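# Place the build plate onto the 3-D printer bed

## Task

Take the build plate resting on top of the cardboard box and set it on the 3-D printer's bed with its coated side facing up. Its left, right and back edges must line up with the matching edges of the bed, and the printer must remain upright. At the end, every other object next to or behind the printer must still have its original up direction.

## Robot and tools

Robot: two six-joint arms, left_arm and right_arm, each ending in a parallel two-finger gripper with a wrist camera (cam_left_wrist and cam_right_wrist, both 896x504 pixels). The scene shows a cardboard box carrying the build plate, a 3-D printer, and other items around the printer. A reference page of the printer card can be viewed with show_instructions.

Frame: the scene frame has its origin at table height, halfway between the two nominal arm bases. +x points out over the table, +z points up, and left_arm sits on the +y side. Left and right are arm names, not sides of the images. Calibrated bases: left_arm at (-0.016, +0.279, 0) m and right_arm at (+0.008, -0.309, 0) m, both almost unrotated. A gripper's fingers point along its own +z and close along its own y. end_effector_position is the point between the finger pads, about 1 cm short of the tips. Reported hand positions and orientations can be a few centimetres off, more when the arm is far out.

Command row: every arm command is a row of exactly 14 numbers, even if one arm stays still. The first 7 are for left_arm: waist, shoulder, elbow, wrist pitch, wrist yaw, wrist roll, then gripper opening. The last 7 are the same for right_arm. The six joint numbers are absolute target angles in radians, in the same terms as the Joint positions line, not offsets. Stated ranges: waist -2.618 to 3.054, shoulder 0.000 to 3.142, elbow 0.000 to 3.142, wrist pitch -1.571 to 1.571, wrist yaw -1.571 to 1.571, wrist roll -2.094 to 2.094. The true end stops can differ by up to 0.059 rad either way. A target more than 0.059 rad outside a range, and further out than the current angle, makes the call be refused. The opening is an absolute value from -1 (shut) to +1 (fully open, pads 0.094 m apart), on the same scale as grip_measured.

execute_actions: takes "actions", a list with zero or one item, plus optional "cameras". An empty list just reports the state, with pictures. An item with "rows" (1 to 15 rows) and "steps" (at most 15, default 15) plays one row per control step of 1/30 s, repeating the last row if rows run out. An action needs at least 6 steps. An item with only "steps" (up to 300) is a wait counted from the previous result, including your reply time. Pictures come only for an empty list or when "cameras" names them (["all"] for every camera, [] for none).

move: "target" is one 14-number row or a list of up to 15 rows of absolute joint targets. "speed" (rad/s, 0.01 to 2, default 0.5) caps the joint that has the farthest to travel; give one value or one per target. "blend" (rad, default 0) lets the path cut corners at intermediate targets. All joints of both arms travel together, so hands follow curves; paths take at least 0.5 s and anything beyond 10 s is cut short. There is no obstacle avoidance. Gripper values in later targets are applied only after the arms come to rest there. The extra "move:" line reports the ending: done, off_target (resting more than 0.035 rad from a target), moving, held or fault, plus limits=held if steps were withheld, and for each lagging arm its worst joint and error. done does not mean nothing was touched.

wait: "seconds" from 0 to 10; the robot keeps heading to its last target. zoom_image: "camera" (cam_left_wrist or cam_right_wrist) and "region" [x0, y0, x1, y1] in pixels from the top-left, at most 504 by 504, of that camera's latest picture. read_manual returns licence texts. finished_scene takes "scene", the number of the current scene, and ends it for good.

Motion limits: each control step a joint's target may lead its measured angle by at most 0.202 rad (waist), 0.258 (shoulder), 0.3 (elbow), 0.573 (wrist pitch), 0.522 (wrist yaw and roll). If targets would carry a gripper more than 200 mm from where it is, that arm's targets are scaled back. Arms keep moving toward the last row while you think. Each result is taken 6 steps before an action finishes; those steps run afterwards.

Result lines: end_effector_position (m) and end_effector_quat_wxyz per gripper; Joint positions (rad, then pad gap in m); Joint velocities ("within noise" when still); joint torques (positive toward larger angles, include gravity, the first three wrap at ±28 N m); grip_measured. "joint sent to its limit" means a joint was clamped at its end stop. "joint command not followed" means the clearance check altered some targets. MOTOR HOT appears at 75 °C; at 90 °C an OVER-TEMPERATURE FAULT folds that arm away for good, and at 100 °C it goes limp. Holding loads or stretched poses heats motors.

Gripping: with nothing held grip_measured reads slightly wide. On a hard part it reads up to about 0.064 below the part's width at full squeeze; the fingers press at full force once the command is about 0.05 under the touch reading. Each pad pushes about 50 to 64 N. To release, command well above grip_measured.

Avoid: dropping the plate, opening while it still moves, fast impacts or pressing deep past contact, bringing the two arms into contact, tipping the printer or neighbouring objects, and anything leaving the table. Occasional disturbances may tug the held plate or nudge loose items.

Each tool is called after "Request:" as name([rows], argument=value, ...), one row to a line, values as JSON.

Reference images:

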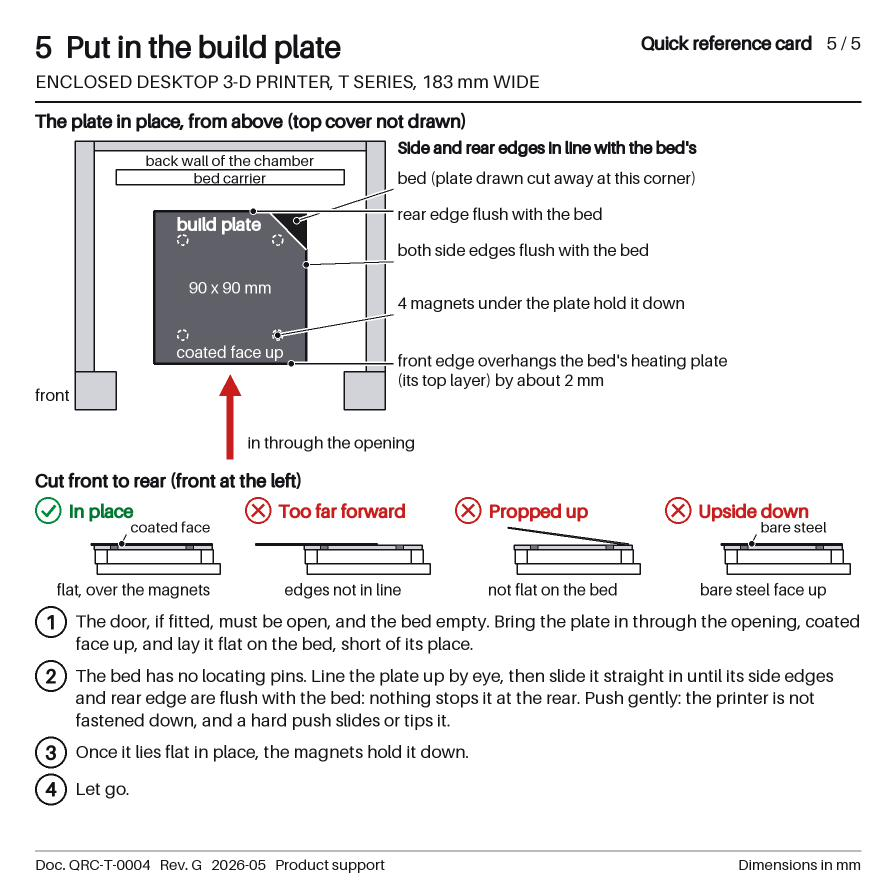

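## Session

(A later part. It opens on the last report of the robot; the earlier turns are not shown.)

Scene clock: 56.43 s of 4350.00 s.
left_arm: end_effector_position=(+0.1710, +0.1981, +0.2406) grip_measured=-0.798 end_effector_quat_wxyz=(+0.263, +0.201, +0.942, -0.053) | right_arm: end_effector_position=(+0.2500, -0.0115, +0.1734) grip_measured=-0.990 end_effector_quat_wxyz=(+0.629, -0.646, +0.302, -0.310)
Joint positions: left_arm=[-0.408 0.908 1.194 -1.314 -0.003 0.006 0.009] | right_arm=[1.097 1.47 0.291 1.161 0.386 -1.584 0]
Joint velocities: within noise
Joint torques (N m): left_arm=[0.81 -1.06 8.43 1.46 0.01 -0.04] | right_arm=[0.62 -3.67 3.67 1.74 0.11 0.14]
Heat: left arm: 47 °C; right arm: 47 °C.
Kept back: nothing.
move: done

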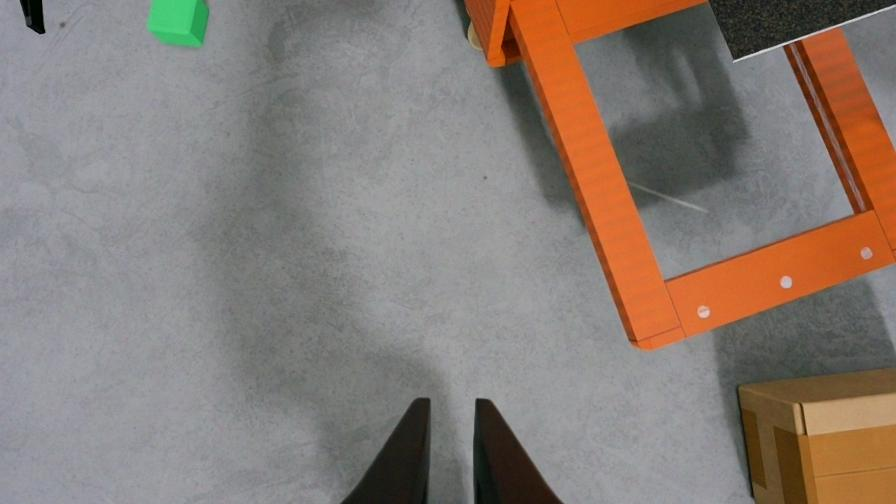

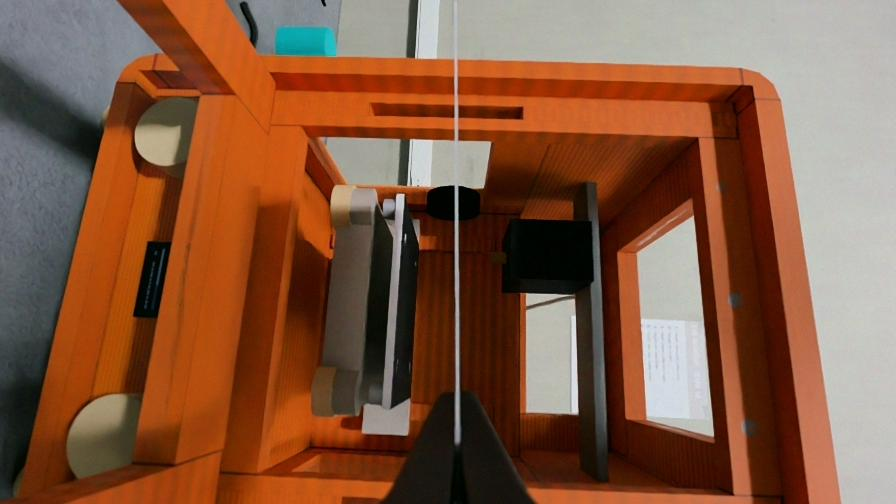

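Request:
move([
  [-0.84,0.72,0.60,-0.175,-0.384,0,-1,1.103,1.475,0.28,1.195,0.396,-1.571,-1],
], speed=0.7)

Scene clock: 60.50 s of 4350.00 s.
left_arm: end_effector_position=(+0.2324, +0.1005, +0.2507) grip_measured=-0.995 end_effector_quat_wxyz=(+0.588, +0.227, +0.770, -0.096) | right_arm: end_effector_position=(+0.2501, -0.0116, +0.1735) grip_measured=-0.990 end_effector_quat_wxyz=(+0.629, -0.646, +0.302, -0.310)
Joint positions: left_arm=[-0.832 0.733 0.608 -0.192 -0.371 0.006 0] | right_arm=[1.097 1.47 0.291 1.162 0.386 -1.584 0]
Joint velocities: within noise
Joint torques (N m): left_arm=[-0.79 -1.58 6.65 2.12 -0.19 -0.04] | right_arm=[0.64 -3.71 3.71 1.73 0.11 0.15]
Heat: left arm: 48 °C; right arm: 46 °C.
Kept back: nothing.
move: done

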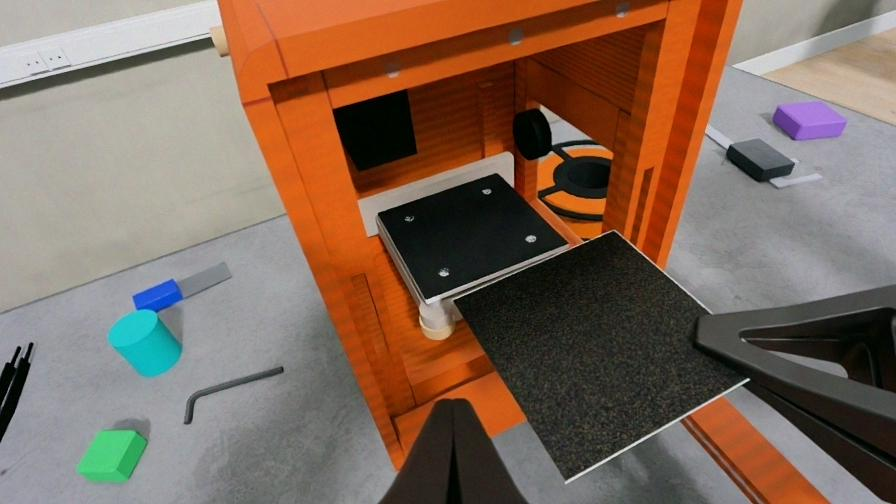

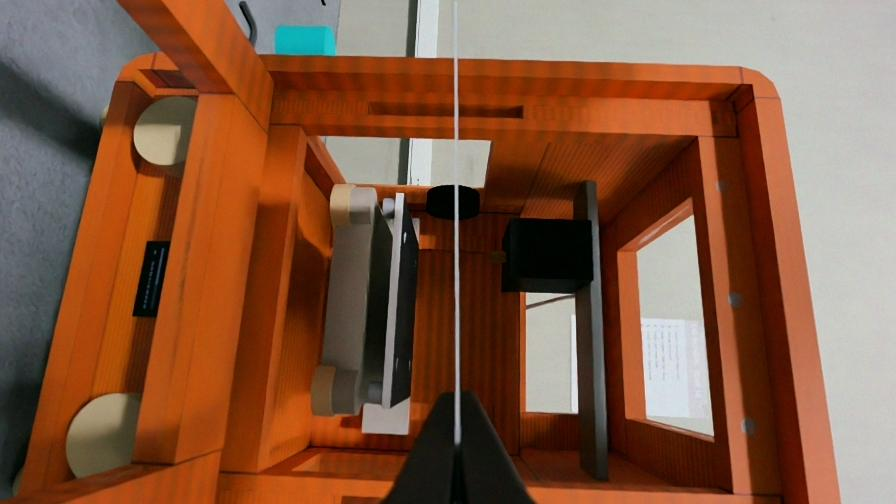

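Request:
zoom_image(camera="cam_left_wrist", region=[340, 140, 600, 320])

Request:
zoom_image(camera="cam_left_wrist", region=[430, 210, 770, 490])

Scaled by 1.938 from the camera's 896x504 image, which has a finer 1280x720 frame.

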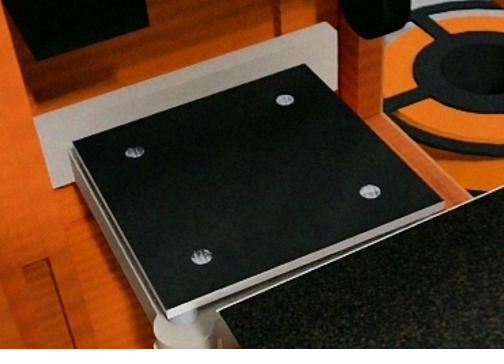

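Scaled by 1.482 from the camera's 896x504 image, which has a finer 1280x720 frame.

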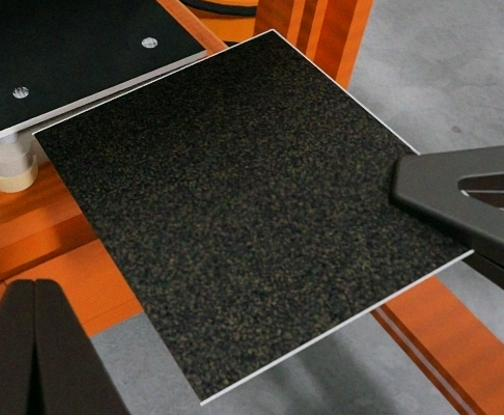

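Request:
move([
  [-0.84,0.72,0.60,-0.175,-0.384,0,-1,0.932,1.638,0.395,1.232,0.230,-1.560,-1],
], speed=0.2)

Request:
zoom_image(camera="cam_left_wrist", region=[340, 140, 780, 440])

Scene clock: 64.53 s of 4350.00 s.
left_arm: end_effector_position=(+0.2325, +0.1006, +0.2509) grip_measured=-0.995 end_effector_quat_wxyz=(+0.588, +0.227, +0.770, -0.096) | right_arm: end_effector_position=(+0.2828, -0.0078, +0.1470) grip_measured=-0.990 end_effector_quat_wxyz=(+0.617, -0.668, +0.298, -0.290)
Joint positions: left_arm=[-0.832 0.733 0.608 -0.191 -0.372 0.006 0] | right_arm=[0.955 1.626 0.344 1.211 0.206 -1.576 0]
Joint velocities: within noise
Joint torques (N m): left_arm=[-0.77 -1.58 6.64 2.12 -0.18 -0.05] | right_arm=[-2.18 -4.11 8.25 1.65 0.26 0.18]
Heat: left arm: 49 °C; right arm: 46 °C.
Kept back: nothing.
move: off_target (right_arm); right_arm: the elbow is farthest, 0.051 rad from its target

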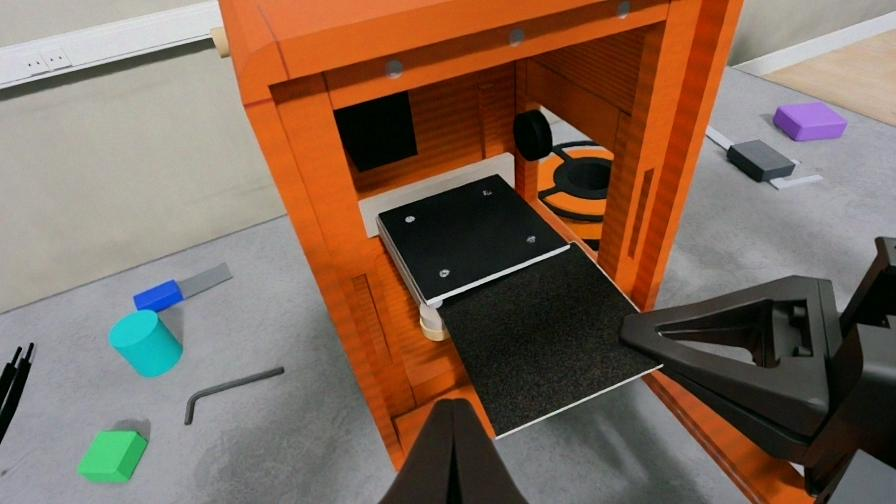

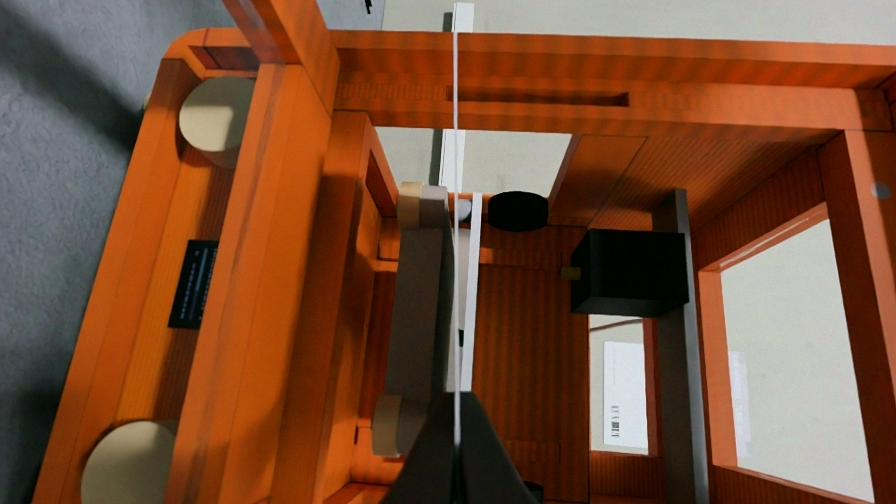

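Scaled by 1.145 from the camera's 896x504 image, which has a finer 1280x720 frame.

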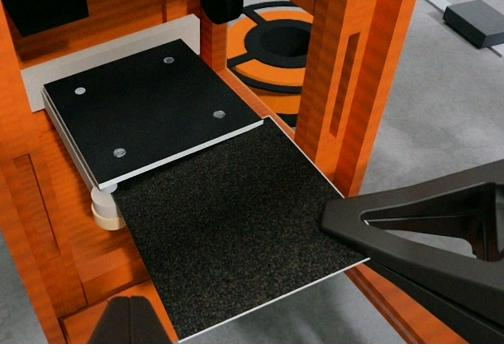

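Request:
move([
  [-0.84,0.72,0.60,-0.175,-0.384,0,-1,1.101,1.419,0.298,1.109,0.406,-1.559,-1],
  [-0.84,0.72,0.60,-0.175,-0.384,0,-1,0.975,1.539,0.367,1.160,0.280,-1.559,-1],
], speed=0.25)

Request:
zoom_image(camera="cam_left_wrist", region=[340, 140, 780, 440])

Scene clock: 67.50 s of 4350.00 s.
left_arm: end_effector_position=(+0.2325, +0.1006, +0.2509) grip_measured=-0.995 end_effector_quat_wxyz=(+0.588, +0.227, +0.770, -0.096) | right_arm: end_effector_position=(+0.2790, -0.0173, +0.1570) grip_measured=-0.990 end_effector_quat_wxyz=(-0.609, +0.661, -0.317, +0.304)
Joint positions: left_arm=[-0.832 0.733 0.608 -0.191 -0.372 0.006 0] | right_arm=[0.982 1.533 0.331 1.125 0.285 -1.565 0]
Joint velocities: within noise
Joint torques (N m): left_arm=[-0.79 -1.59 6.65 2.12 -0.18 -0.04] | right_arm=[-0.66 -4.16 7.32 1.77 -0.04 0.08]
Heat: left arm: 49 °C; right arm: 46 °C.
Kept back: nothing.
move: off_target (right_arm); right_arm: the elbow is farthest, 0.036 rad from its target

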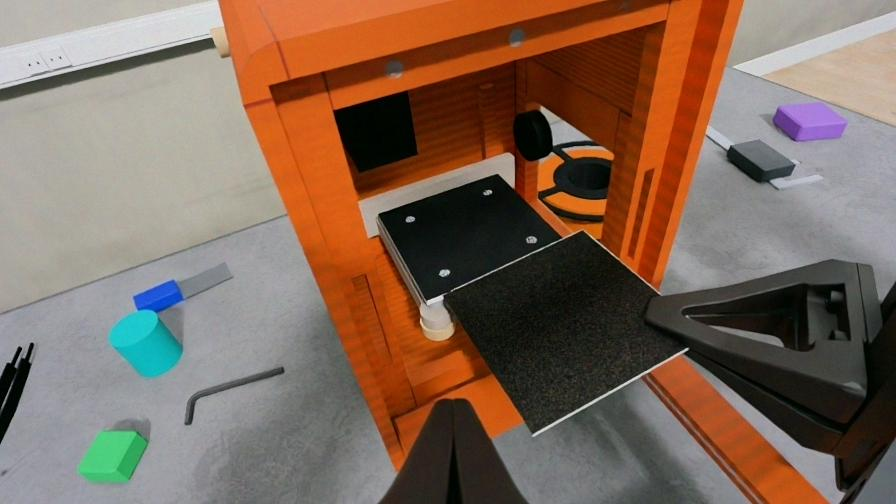

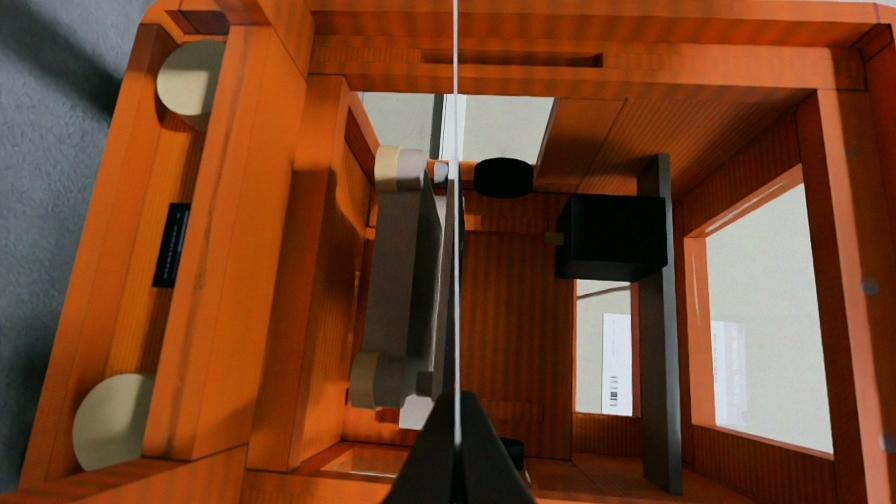

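Scaled by 1.145 from the camera's 896x504 image, which has a finer 1280x720 frame.

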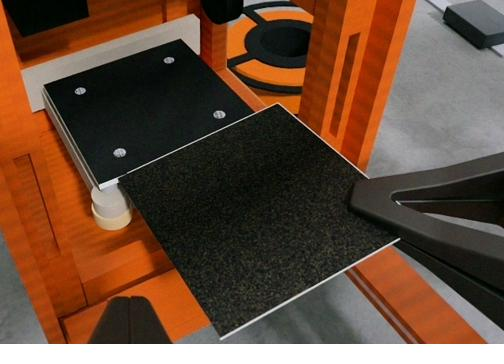

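Request:
move([
  [-0.84,0.72,0.60,-0.175,-0.384,0,-1,0.965,1.537,0.415,1.160,0.265,-1.565,-1],
], speed=0.2, cameras=[])

Scene clock: 68.50 s of 4350.00 s.
left_arm: end_effector_position=(+0.2325, +0.1006, +0.2509) grip_measured=-0.995 end_effector_quat_wxyz=(+0.588, +0.227, +0.770, -0.096) | right_arm: end_effector_position=(+0.2876, -0.0105, +0.1773) grip_measured=-0.990 end_effector_quat_wxyz=(+0.628, -0.642, +0.314, -0.308)
Joint positions: left_arm=[-0.832 0.733 0.608 -0.191 -0.372 0.006 0] | right_arm=[0.971 1.533 0.381 1.13 0.275 -1.567 0]
Joint velocities: within noise
Joint torques (N m): left_arm=[-0.79 -1.59 6.64 2.11 -0.17 -0.04] | right_arm=[-0.57 -4.56 7.38 1.73 -0.1 0.03]
Heat: left arm: 49 °C; right arm: 46 °C.
Kept back: nothing.
move: done
No camera images: "cameras" was empty.

Request:
move([
  [-0.84,0.72,0.60,-0.175,-0.384,0,-1,0.908,1.592,0.459,1.172,0.205,-1.565,-1],
  [-0.84,0.72,0.60,-0.175,-0.384,0,-1,0.851,1.653,0.498,1.188,0.148,-1.565,-1],
], speed=0.2, blend=[0.03,0])

Request:
zoom_image(camera="cam_left_wrist", region=[340, 140, 780, 440])

Scene clock: 70.20 s of 4350.00 s.
left_arm: end_effector_position=(+0.2325, +0.1006, +0.2509) grip_measured=-0.995 end_effector_quat_wxyz=(+0.588, +0.227, +0.770, -0.096) | right_arm: end_effector_position=(+0.3247, -0.0106, +0.1704) grip_measured=-0.990 end_effector_quat_wxyz=(+0.626, -0.644, +0.315, -0.307)
Joint positions: left_arm=[-0.832 0.733 0.608 -0.191 -0.372 0.006 0] | right_arm=[0.854 1.647 0.463 1.155 0.158 -1.567 0]
Joint velocities: within noise
Joint torques (N m): left_arm=[-0.79 -1.58 6.64 2.11 -0.17 -0.04] | right_arm=[-0.35 -5.3 7.39 1.76 -0.11 0.03]
Heat: left arm: 49 °C; right arm: 46 °C.
Kept back: nothing.
move: done

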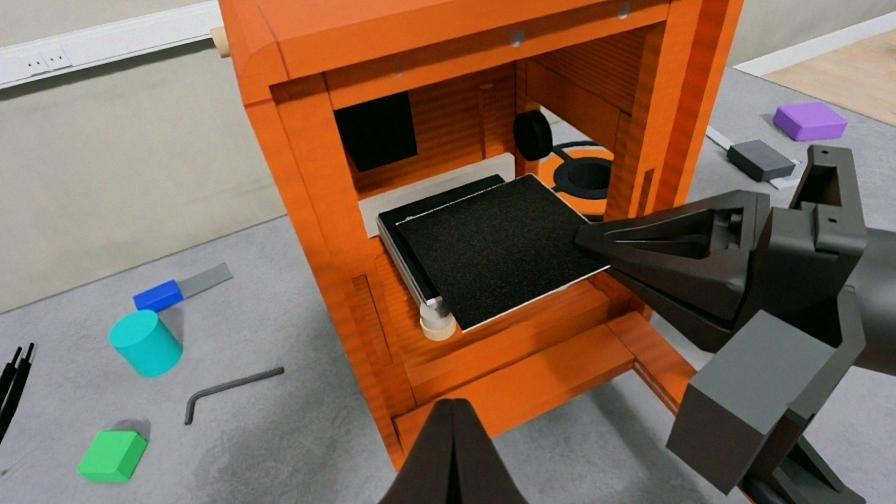

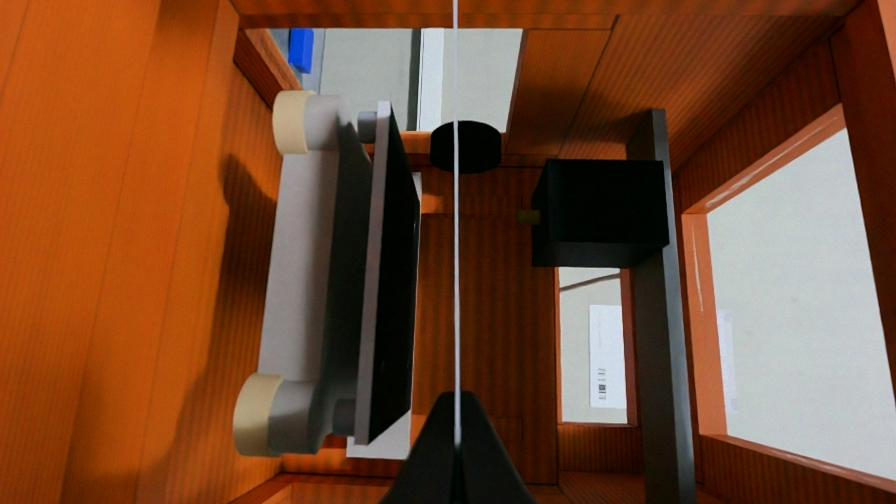

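Scaled by 1.145 from the camera's 896x504 image, which has a finer 1280x720 frame.

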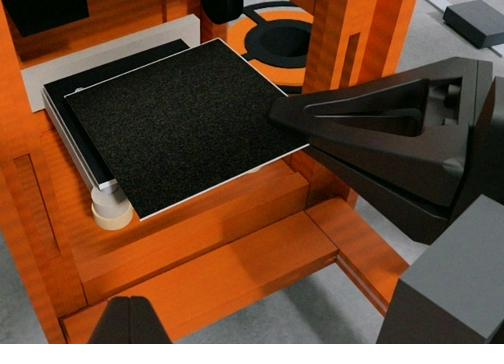

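Request:
move([
  [-0.84,0.72,0.60,-0.175,-0.384,0,-1,0.879,1.703,0.497,1.223,0.199,-1.567,-1],
], speed=0.1)

Scene clock: 72.67 s of 4350.00 s.
left_arm: end_effector_position=(+0.2326, +0.1007, +0.2509) grip_measured=-0.995 end_effector_quat_wxyz=(+0.588, +0.227, +0.770, -0.096) | right_arm: end_effector_position=(+0.3238, -0.0067, +0.1583) grip_measured=-0.990 end_effector_quat_wxyz=(+0.619, -0.648, +0.319, -0.309)
Joint positions: left_arm=[-0.832 0.733 0.608 -0.191 -0.373 0.006 0] | right_arm=[0.874 1.696 0.463 1.19 0.189 -1.569 0]
Joint velocities: within noise
Joint torques (N m): left_arm=[-0.79 -1.59 6.64 2.11 -0.18 -0.04] | right_arm=[0.51 -5.49 7.15 1.78 0.11 0.05]
Heat: left arm: 50 °C; right arm: 46 °C.
Kept back: nothing.
move: done

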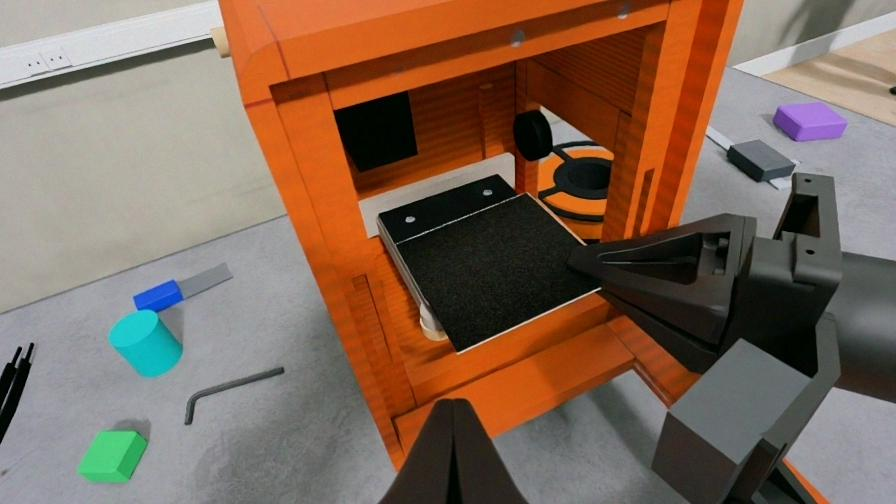

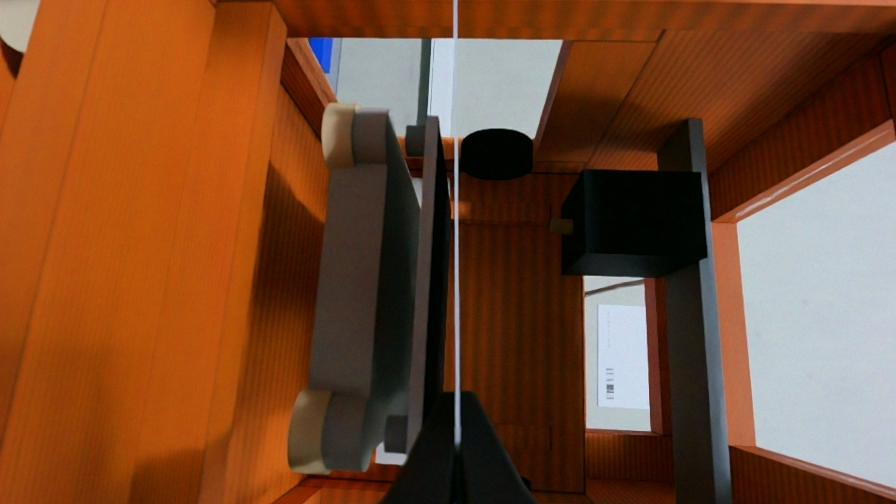

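Request:
zoom_image(camera="cam_left_wrist", region=[350, 160, 630, 360])

Scaled by 1.800 from the camera's 896x504 image, which has a finer 1280x720 frame.

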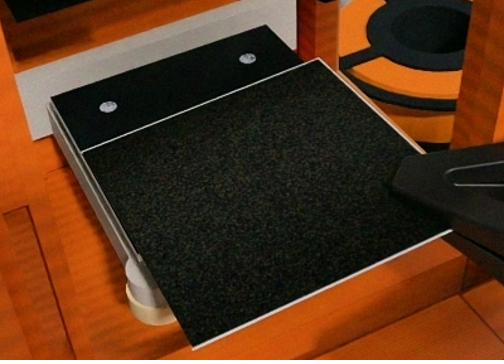

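Request:
move([
  [-0.84,0.72,0.60,-0.175,-0.384,0,-1,0.879,1.7265,0.490,1.2515,0.199,-1.567,-1],
], speed=0.05)

Scene clock: 74.77 s of 4350.00 s.
left_arm: end_effector_position=(+0.2326, +0.1007, +0.2509) grip_measured=-0.995 end_effector_quat_wxyz=(+0.588, +0.227, +0.770, -0.096) | right_arm: end_effector_position=(+0.3246, -0.0060, +0.1548) grip_measured=-0.990 end_effector_quat_wxyz=(+0.619, -0.647, +0.319, -0.310)
Joint positions: left_arm=[-0.832 0.733 0.608 -0.191 -0.373 0.006 0] | right_arm=[0.874 1.719 0.463 1.214 0.19 -1.569 0]
Joint velocities: within noise
Joint torques (N m): left_arm=[-0.8 -1.58 6.64 2.11 -0.18 -0.04] | right_arm=[0.51 -5.55 6.43 1.8 0.1 0.05]
Heat: left arm: 50 °C; right arm: 47 °C.
Kept back: nothing.
move: off_target (right_arm); right_arm: the wrist pitch is farthest, 0.037 rad from its target

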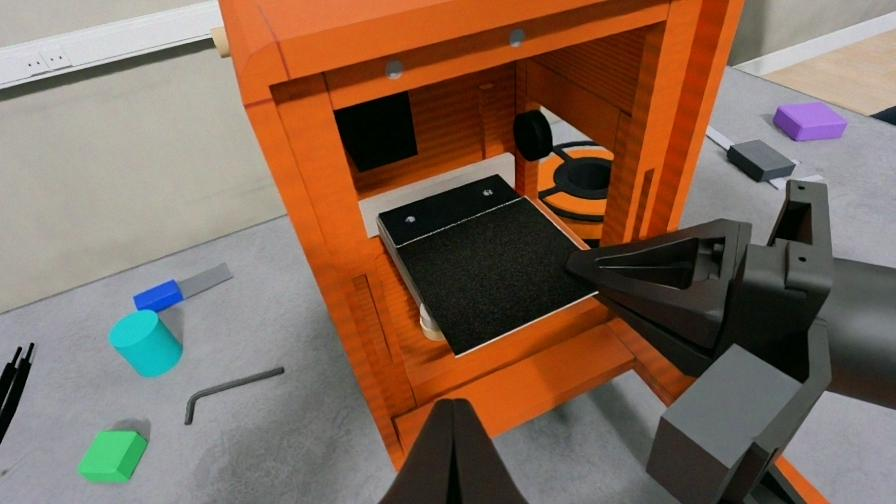

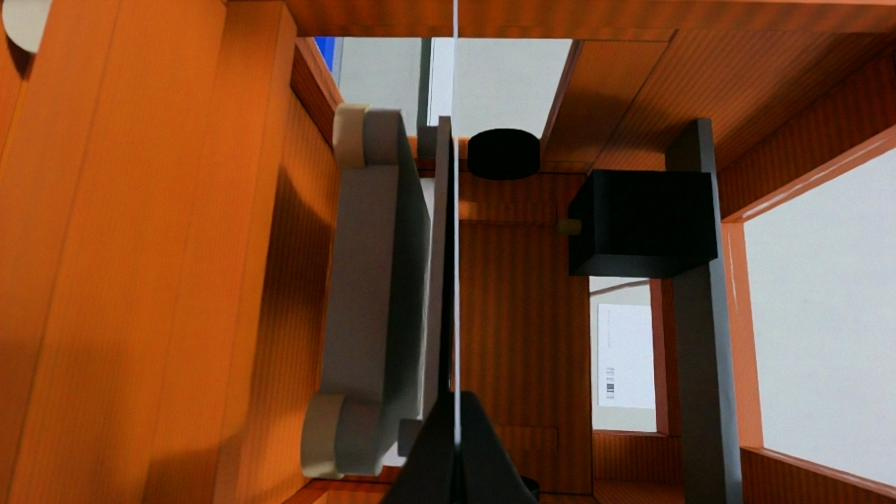

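Request:
move([
  [-0.84,0.72,0.60,-0.175,-0.384,0,-1,0.879,1.747,0.490,1.272,0.199,-1.532,-1],
], speed=0.05)

Scene clock: 76.20 s of 4350.00 s.
left_arm: end_effector_position=(+0.2326, +0.1007, +0.2509) grip_measured=-0.995 end_effector_quat_wxyz=(+0.588, +0.227, +0.770, -0.096) | right_arm: end_effector_position=(+0.3253, -0.0053, +0.1530) grip_measured=-0.990 end_effector_quat_wxyz=(+0.625, -0.641, +0.326, -0.303)
Joint positions: left_arm=[-0.832 0.733 0.608 -0.191 -0.373 0.006 0] | right_arm=[0.874 1.739 0.463 1.24 0.19 -1.545 0]
Joint velocities: within noise
Joint torques (N m): left_arm=[-0.79 -1.59 6.65 2.11 -0.18 -0.04] | right_arm=[0.57 -5.53 6.34 1.77 0.1 0.14]
Heat: left arm: 50 °C; right arm: 47 °C.
Kept back: nothing.
move: done

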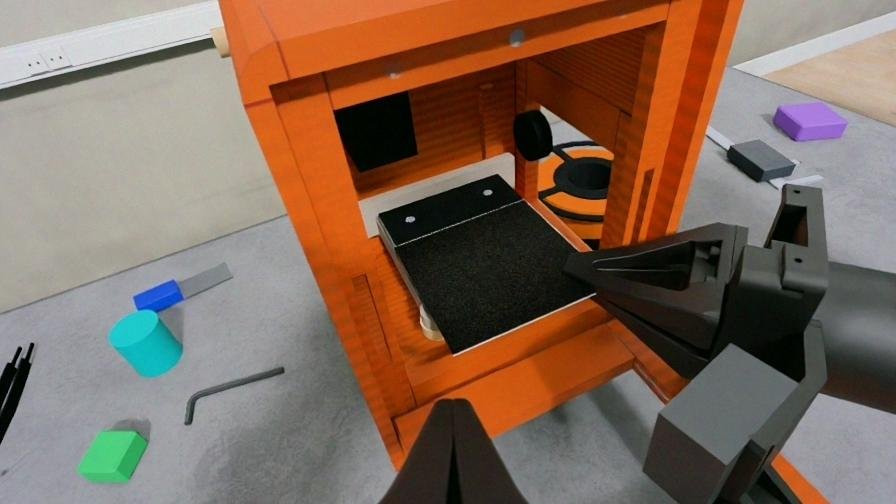

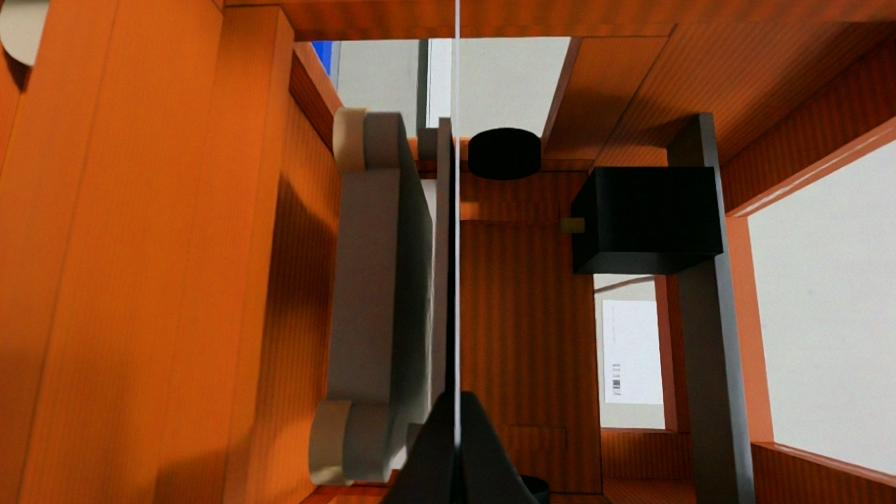

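Request:
zoom_image(camera="cam_right_wrist", region=[380, 80, 540, 420])

Scaled by 1.482 from the camera's 896x504 image, which has a finer 1280x720 frame.

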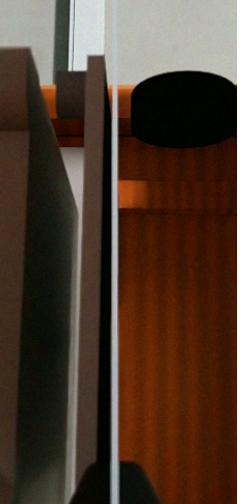

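Request:
move([
  [-0.84,0.72,0.60,-0.175,-0.384,0,-1,0.879,1.759,0.490,1.284,0.199,-1.532,-1],
  [-0.84,0.72,0.60,-0.175,-0.384,0,-1,0.879,1.759,0.490,1.284,0.199,-1.532,-0.9],
  [-0.84,0.72,0.60,-0.175,-0.384,0,-1,0.879,1.759,0.490,1.284,0.199,-1.532,-0.7],
  [-0.84,0.72,0.60,-0.175,-0.384,0,-1,0.879,1.759,0.490,1.284,0.199,-1.532,-0.5],
], speed=0.1)

Request:
zoom_image(camera="cam_left_wrist", region=[350, 160, 630, 360])

Scene clock: 79.90 s of 4350.00 s.
left_arm: end_effector_position=(+0.2326, +0.1007, +0.2509) grip_measured=-0.995 end_effector_quat_wxyz=(+0.588, +0.227, +0.770, -0.096) | right_arm: end_effector_position=(+0.3257, -0.0049, +0.1518) grip_measured=-0.501 end_effector_quat_wxyz=(+0.627, -0.639, +0.326, -0.303)
Joint positions: left_arm=[-0.832 0.733 0.608 -0.191 -0.373 0.006 0] | right_arm=[0.874 1.754 0.463 1.26 0.19 -1.544 0.023]
Joint velocities: within noise
Joint torques (N m): left_arm=[-0.77 -1.58 6.64 2.11 -0.18 -0.04] | right_arm=[0.54 -5.87 6.26 1.68 0.1 0.14]
Heat: left arm: 50 °C; right arm: 47 °C.
Kept back: nothing.
move: done

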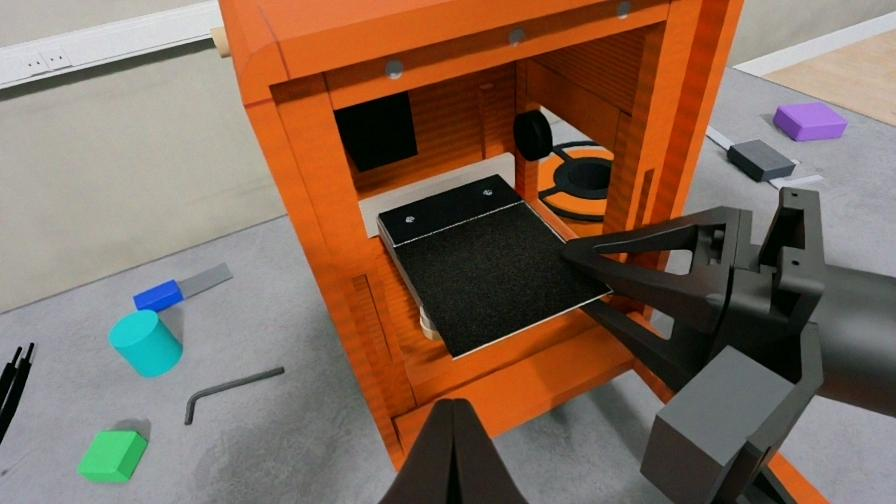

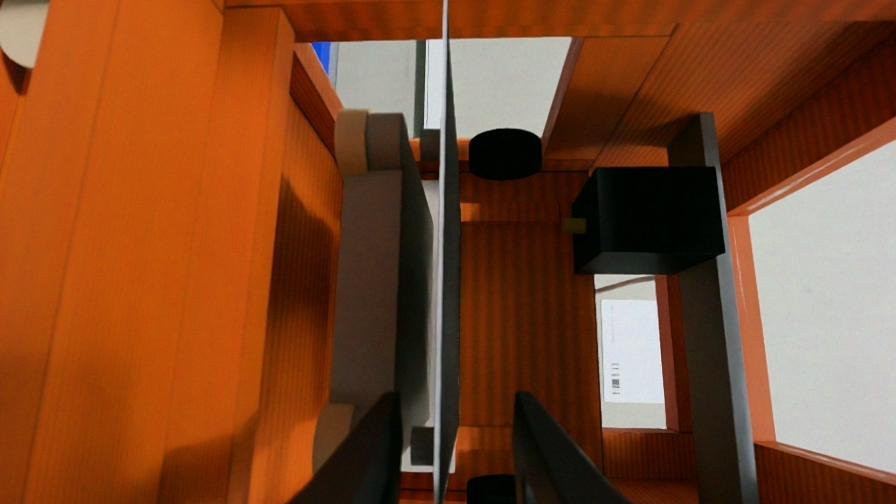

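Scaled by 1.800 from the camera's 896x504 image, which has a finer 1280x720 frame.

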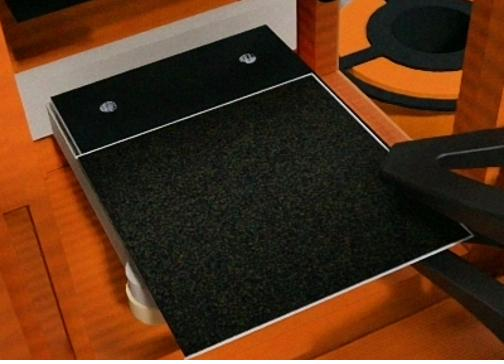

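Request:
move([
  [-0.84,0.72,0.60,-0.175,-0.384,0,-1,0.903,1.675,0.362,1.305,0.220,-1.540,-0.5],
  [-0.84,0.72,0.60,-0.175,-0.384,0,-1,0.923,1.60,0.262,1.325,0.245,-1.545,-0.5],
], speed=0.15, blend=[0.03,0])

Request:
zoom_image(camera="cam_left_wrist", region=[350, 160, 630, 360])

Scene clock: 82.30 s of 4350.00 s.
left_arm: end_effector_position=(+0.2326, +0.1007, +0.2509) grip_measured=-0.995 end_effector_quat_wxyz=(+0.588, +0.227, +0.770, -0.096) | right_arm: end_effector_position=(+0.2869, -0.0343, +0.1433) grip_measured=-0.501 end_effector_quat_wxyz=(+0.619, -0.647, +0.327, -0.303)
Joint positions: left_arm=[-0.832 0.733 0.608 -0.191 -0.373 0.006 0] | right_arm=[0.918 1.625 0.273 1.3 0.235 -1.547 0.023]
Joint velocities: within noise
Joint torques (N m): left_arm=[-0.79 -1.58 6.64 2.11 -0.17 -0.04] | right_arm=[0.59 -7.19 2.88 1.7 0.1 0.02]
Heat: left arm: 50 °C; right arm: 47 °C.
Kept back: nothing.
move: done

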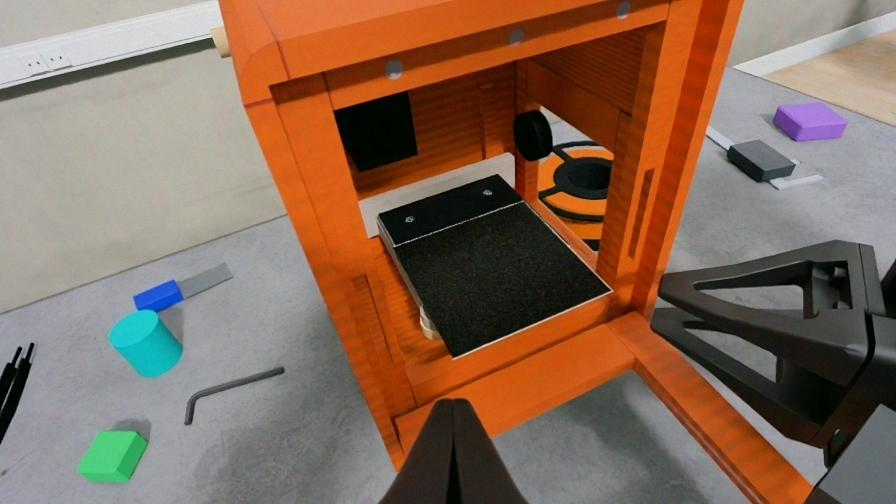

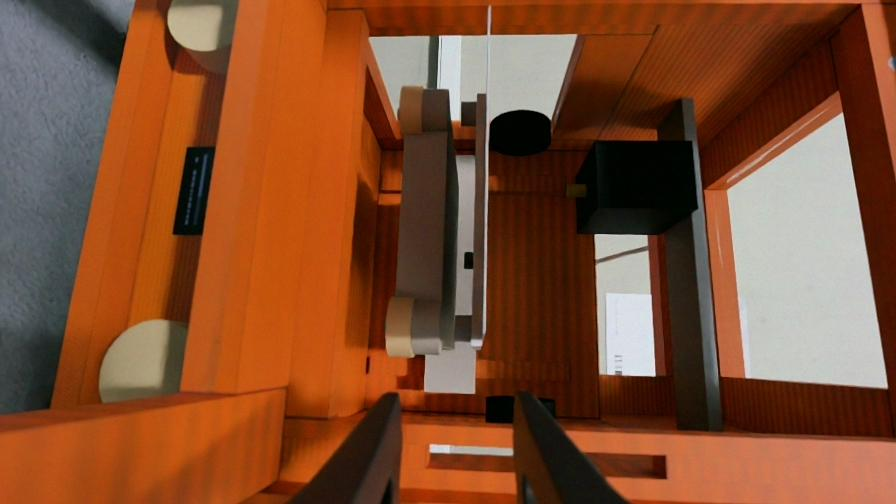

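Scaled by 1.800 from the camera's 896x504 image, which has a finer 1280x720 frame.

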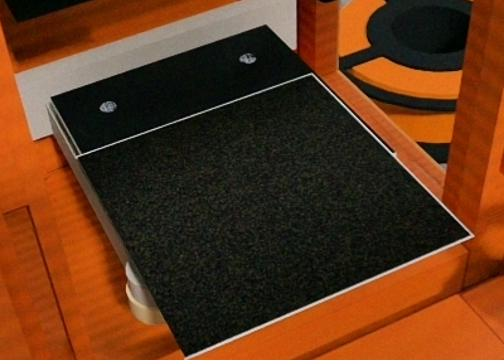

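Request:
move([
  [-0.84,0.72,0.60,-0.175,-0.384,0,-1,1.10,1.43,0.31,1.14,0.41,-1.55,-0.5],
  [-0.84,0.72,0.60,-0.175,-0.384,0,-1,0.7,1.1,0.8,0.3,0.3,-1.0,-0.5],
  [-0.84,0.72,0.60,-0.175,-0.384,0,0.064,0.2,0.9,1.19,-0.8,0,0,-0.5],
  [-1.12,1.65,0.482,1.145,-1.04,0,0.064,0.2,0.9,1.19,-0.8,0,0,-0.5],
], speed=[0.3,0.8,0.9,0.5], blend=[0.03,0.1,0.0,0])

Scene clock: 93.10 s of 4350.00 s.
left_arm: end_effector_position=(+0.2772, +0.0268, +0.1798) grip_measured=+0.062 end_effector_quat_wxyz=(+0.703, +0.039, +0.709, -0.024) | right_arm: end_effector_position=(+0.2954, -0.2609, +0.3145) grip_measured=-0.501 end_effector_quat_wxyz=(+0.486, -0.074, +0.870, +0.036)
Joint positions: left_arm=[-1.112 1.639 0.489 1.132 -1.029 0.006 0.05] | right_arm=[0.205 0.906 1.155 -0.802 0.009 -0.005 0.023]
Joint velocities: within noise
Joint torques (N m): left_arm=[-0.79 -4.38 4.3 1.79 -0.12 -0.04] | right_arm=[-0.38 -0.99 8.61 1.38 -0.1 0.07]
Heat: left arm: 51 °C; right arm: 47 °C.
Kept back: nothing.
move: done

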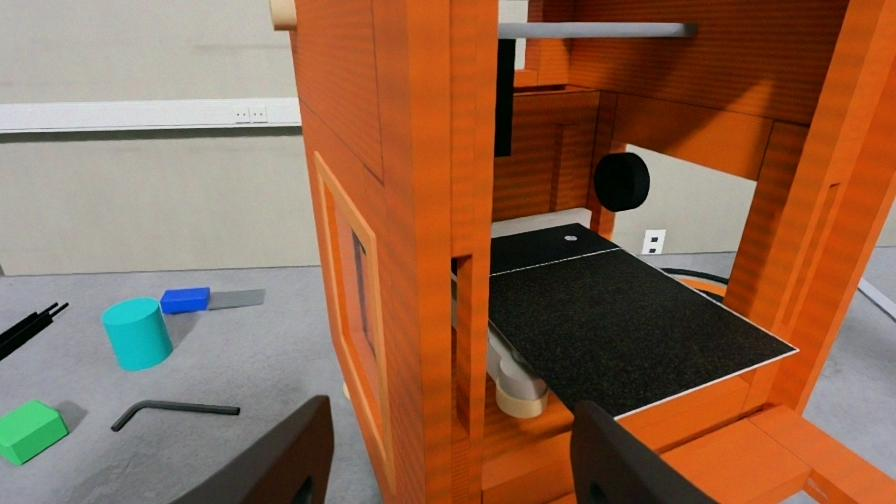

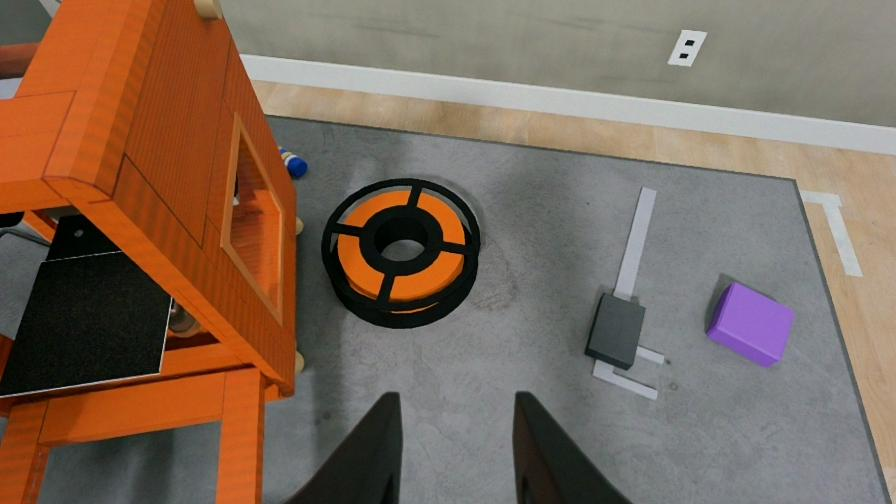

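Request:
move([
  [-0.84,0.72,0.60,-0.175,-0.384,0,0.064,0.2,0.9,1.19,-0.8,0,0,-0.5],
], speed=0.5)

Scene clock: 97.93 s of 4350.00 s.
left_arm: end_effector_position=(+0.2307, +0.1004, +0.2384) grip_measured=+0.062 end_effector_quat_wxyz=(+0.585, +0.230, +0.773, -0.090) | right_arm: end_effector_position=(+0.2954, -0.2608, +0.3145) grip_measured=-0.501 end_effector_quat_wxyz=(+0.486, -0.074, +0.870, +0.036)
Joint positions: left_arm=[-0.848 0.729 0.57 -0.171 -0.392 0.006 0.05] | right_arm=[0.205 0.906 1.155 -0.802 0.009 -0.005 0.023]
Joint velocities: within noise
Joint torques (N m): left_arm=[0.81 -1.29 10.4 1.92 0 -0.04] | right_arm=[-0.46 -1.01 8.64 1.37 -0.08 0.07]
Heat: left arm: 50 °C; right arm: 46 °C.
Kept back: nothing.
move: done

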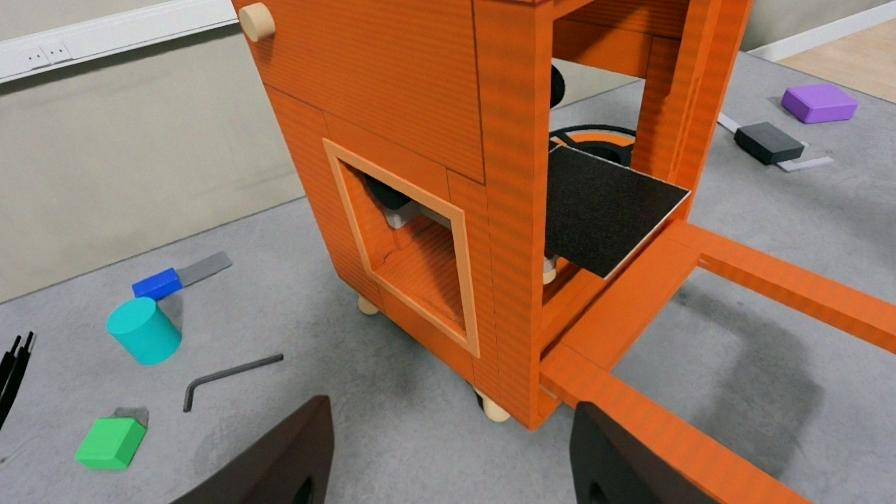

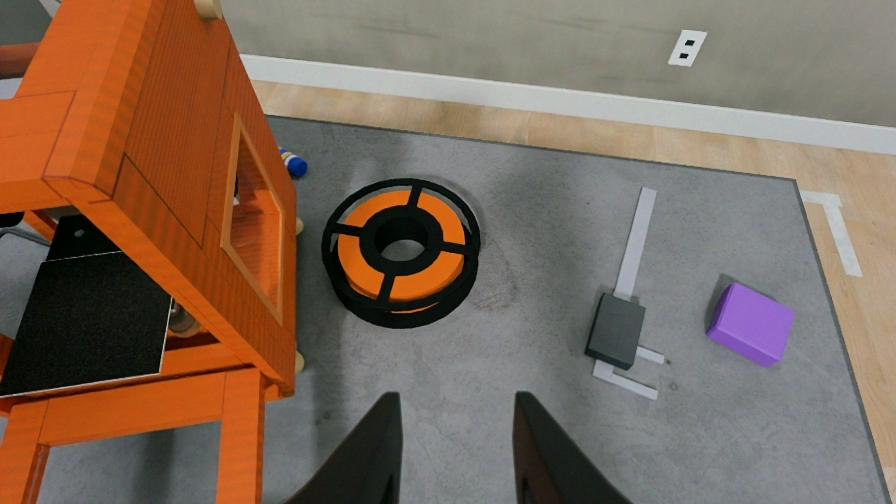

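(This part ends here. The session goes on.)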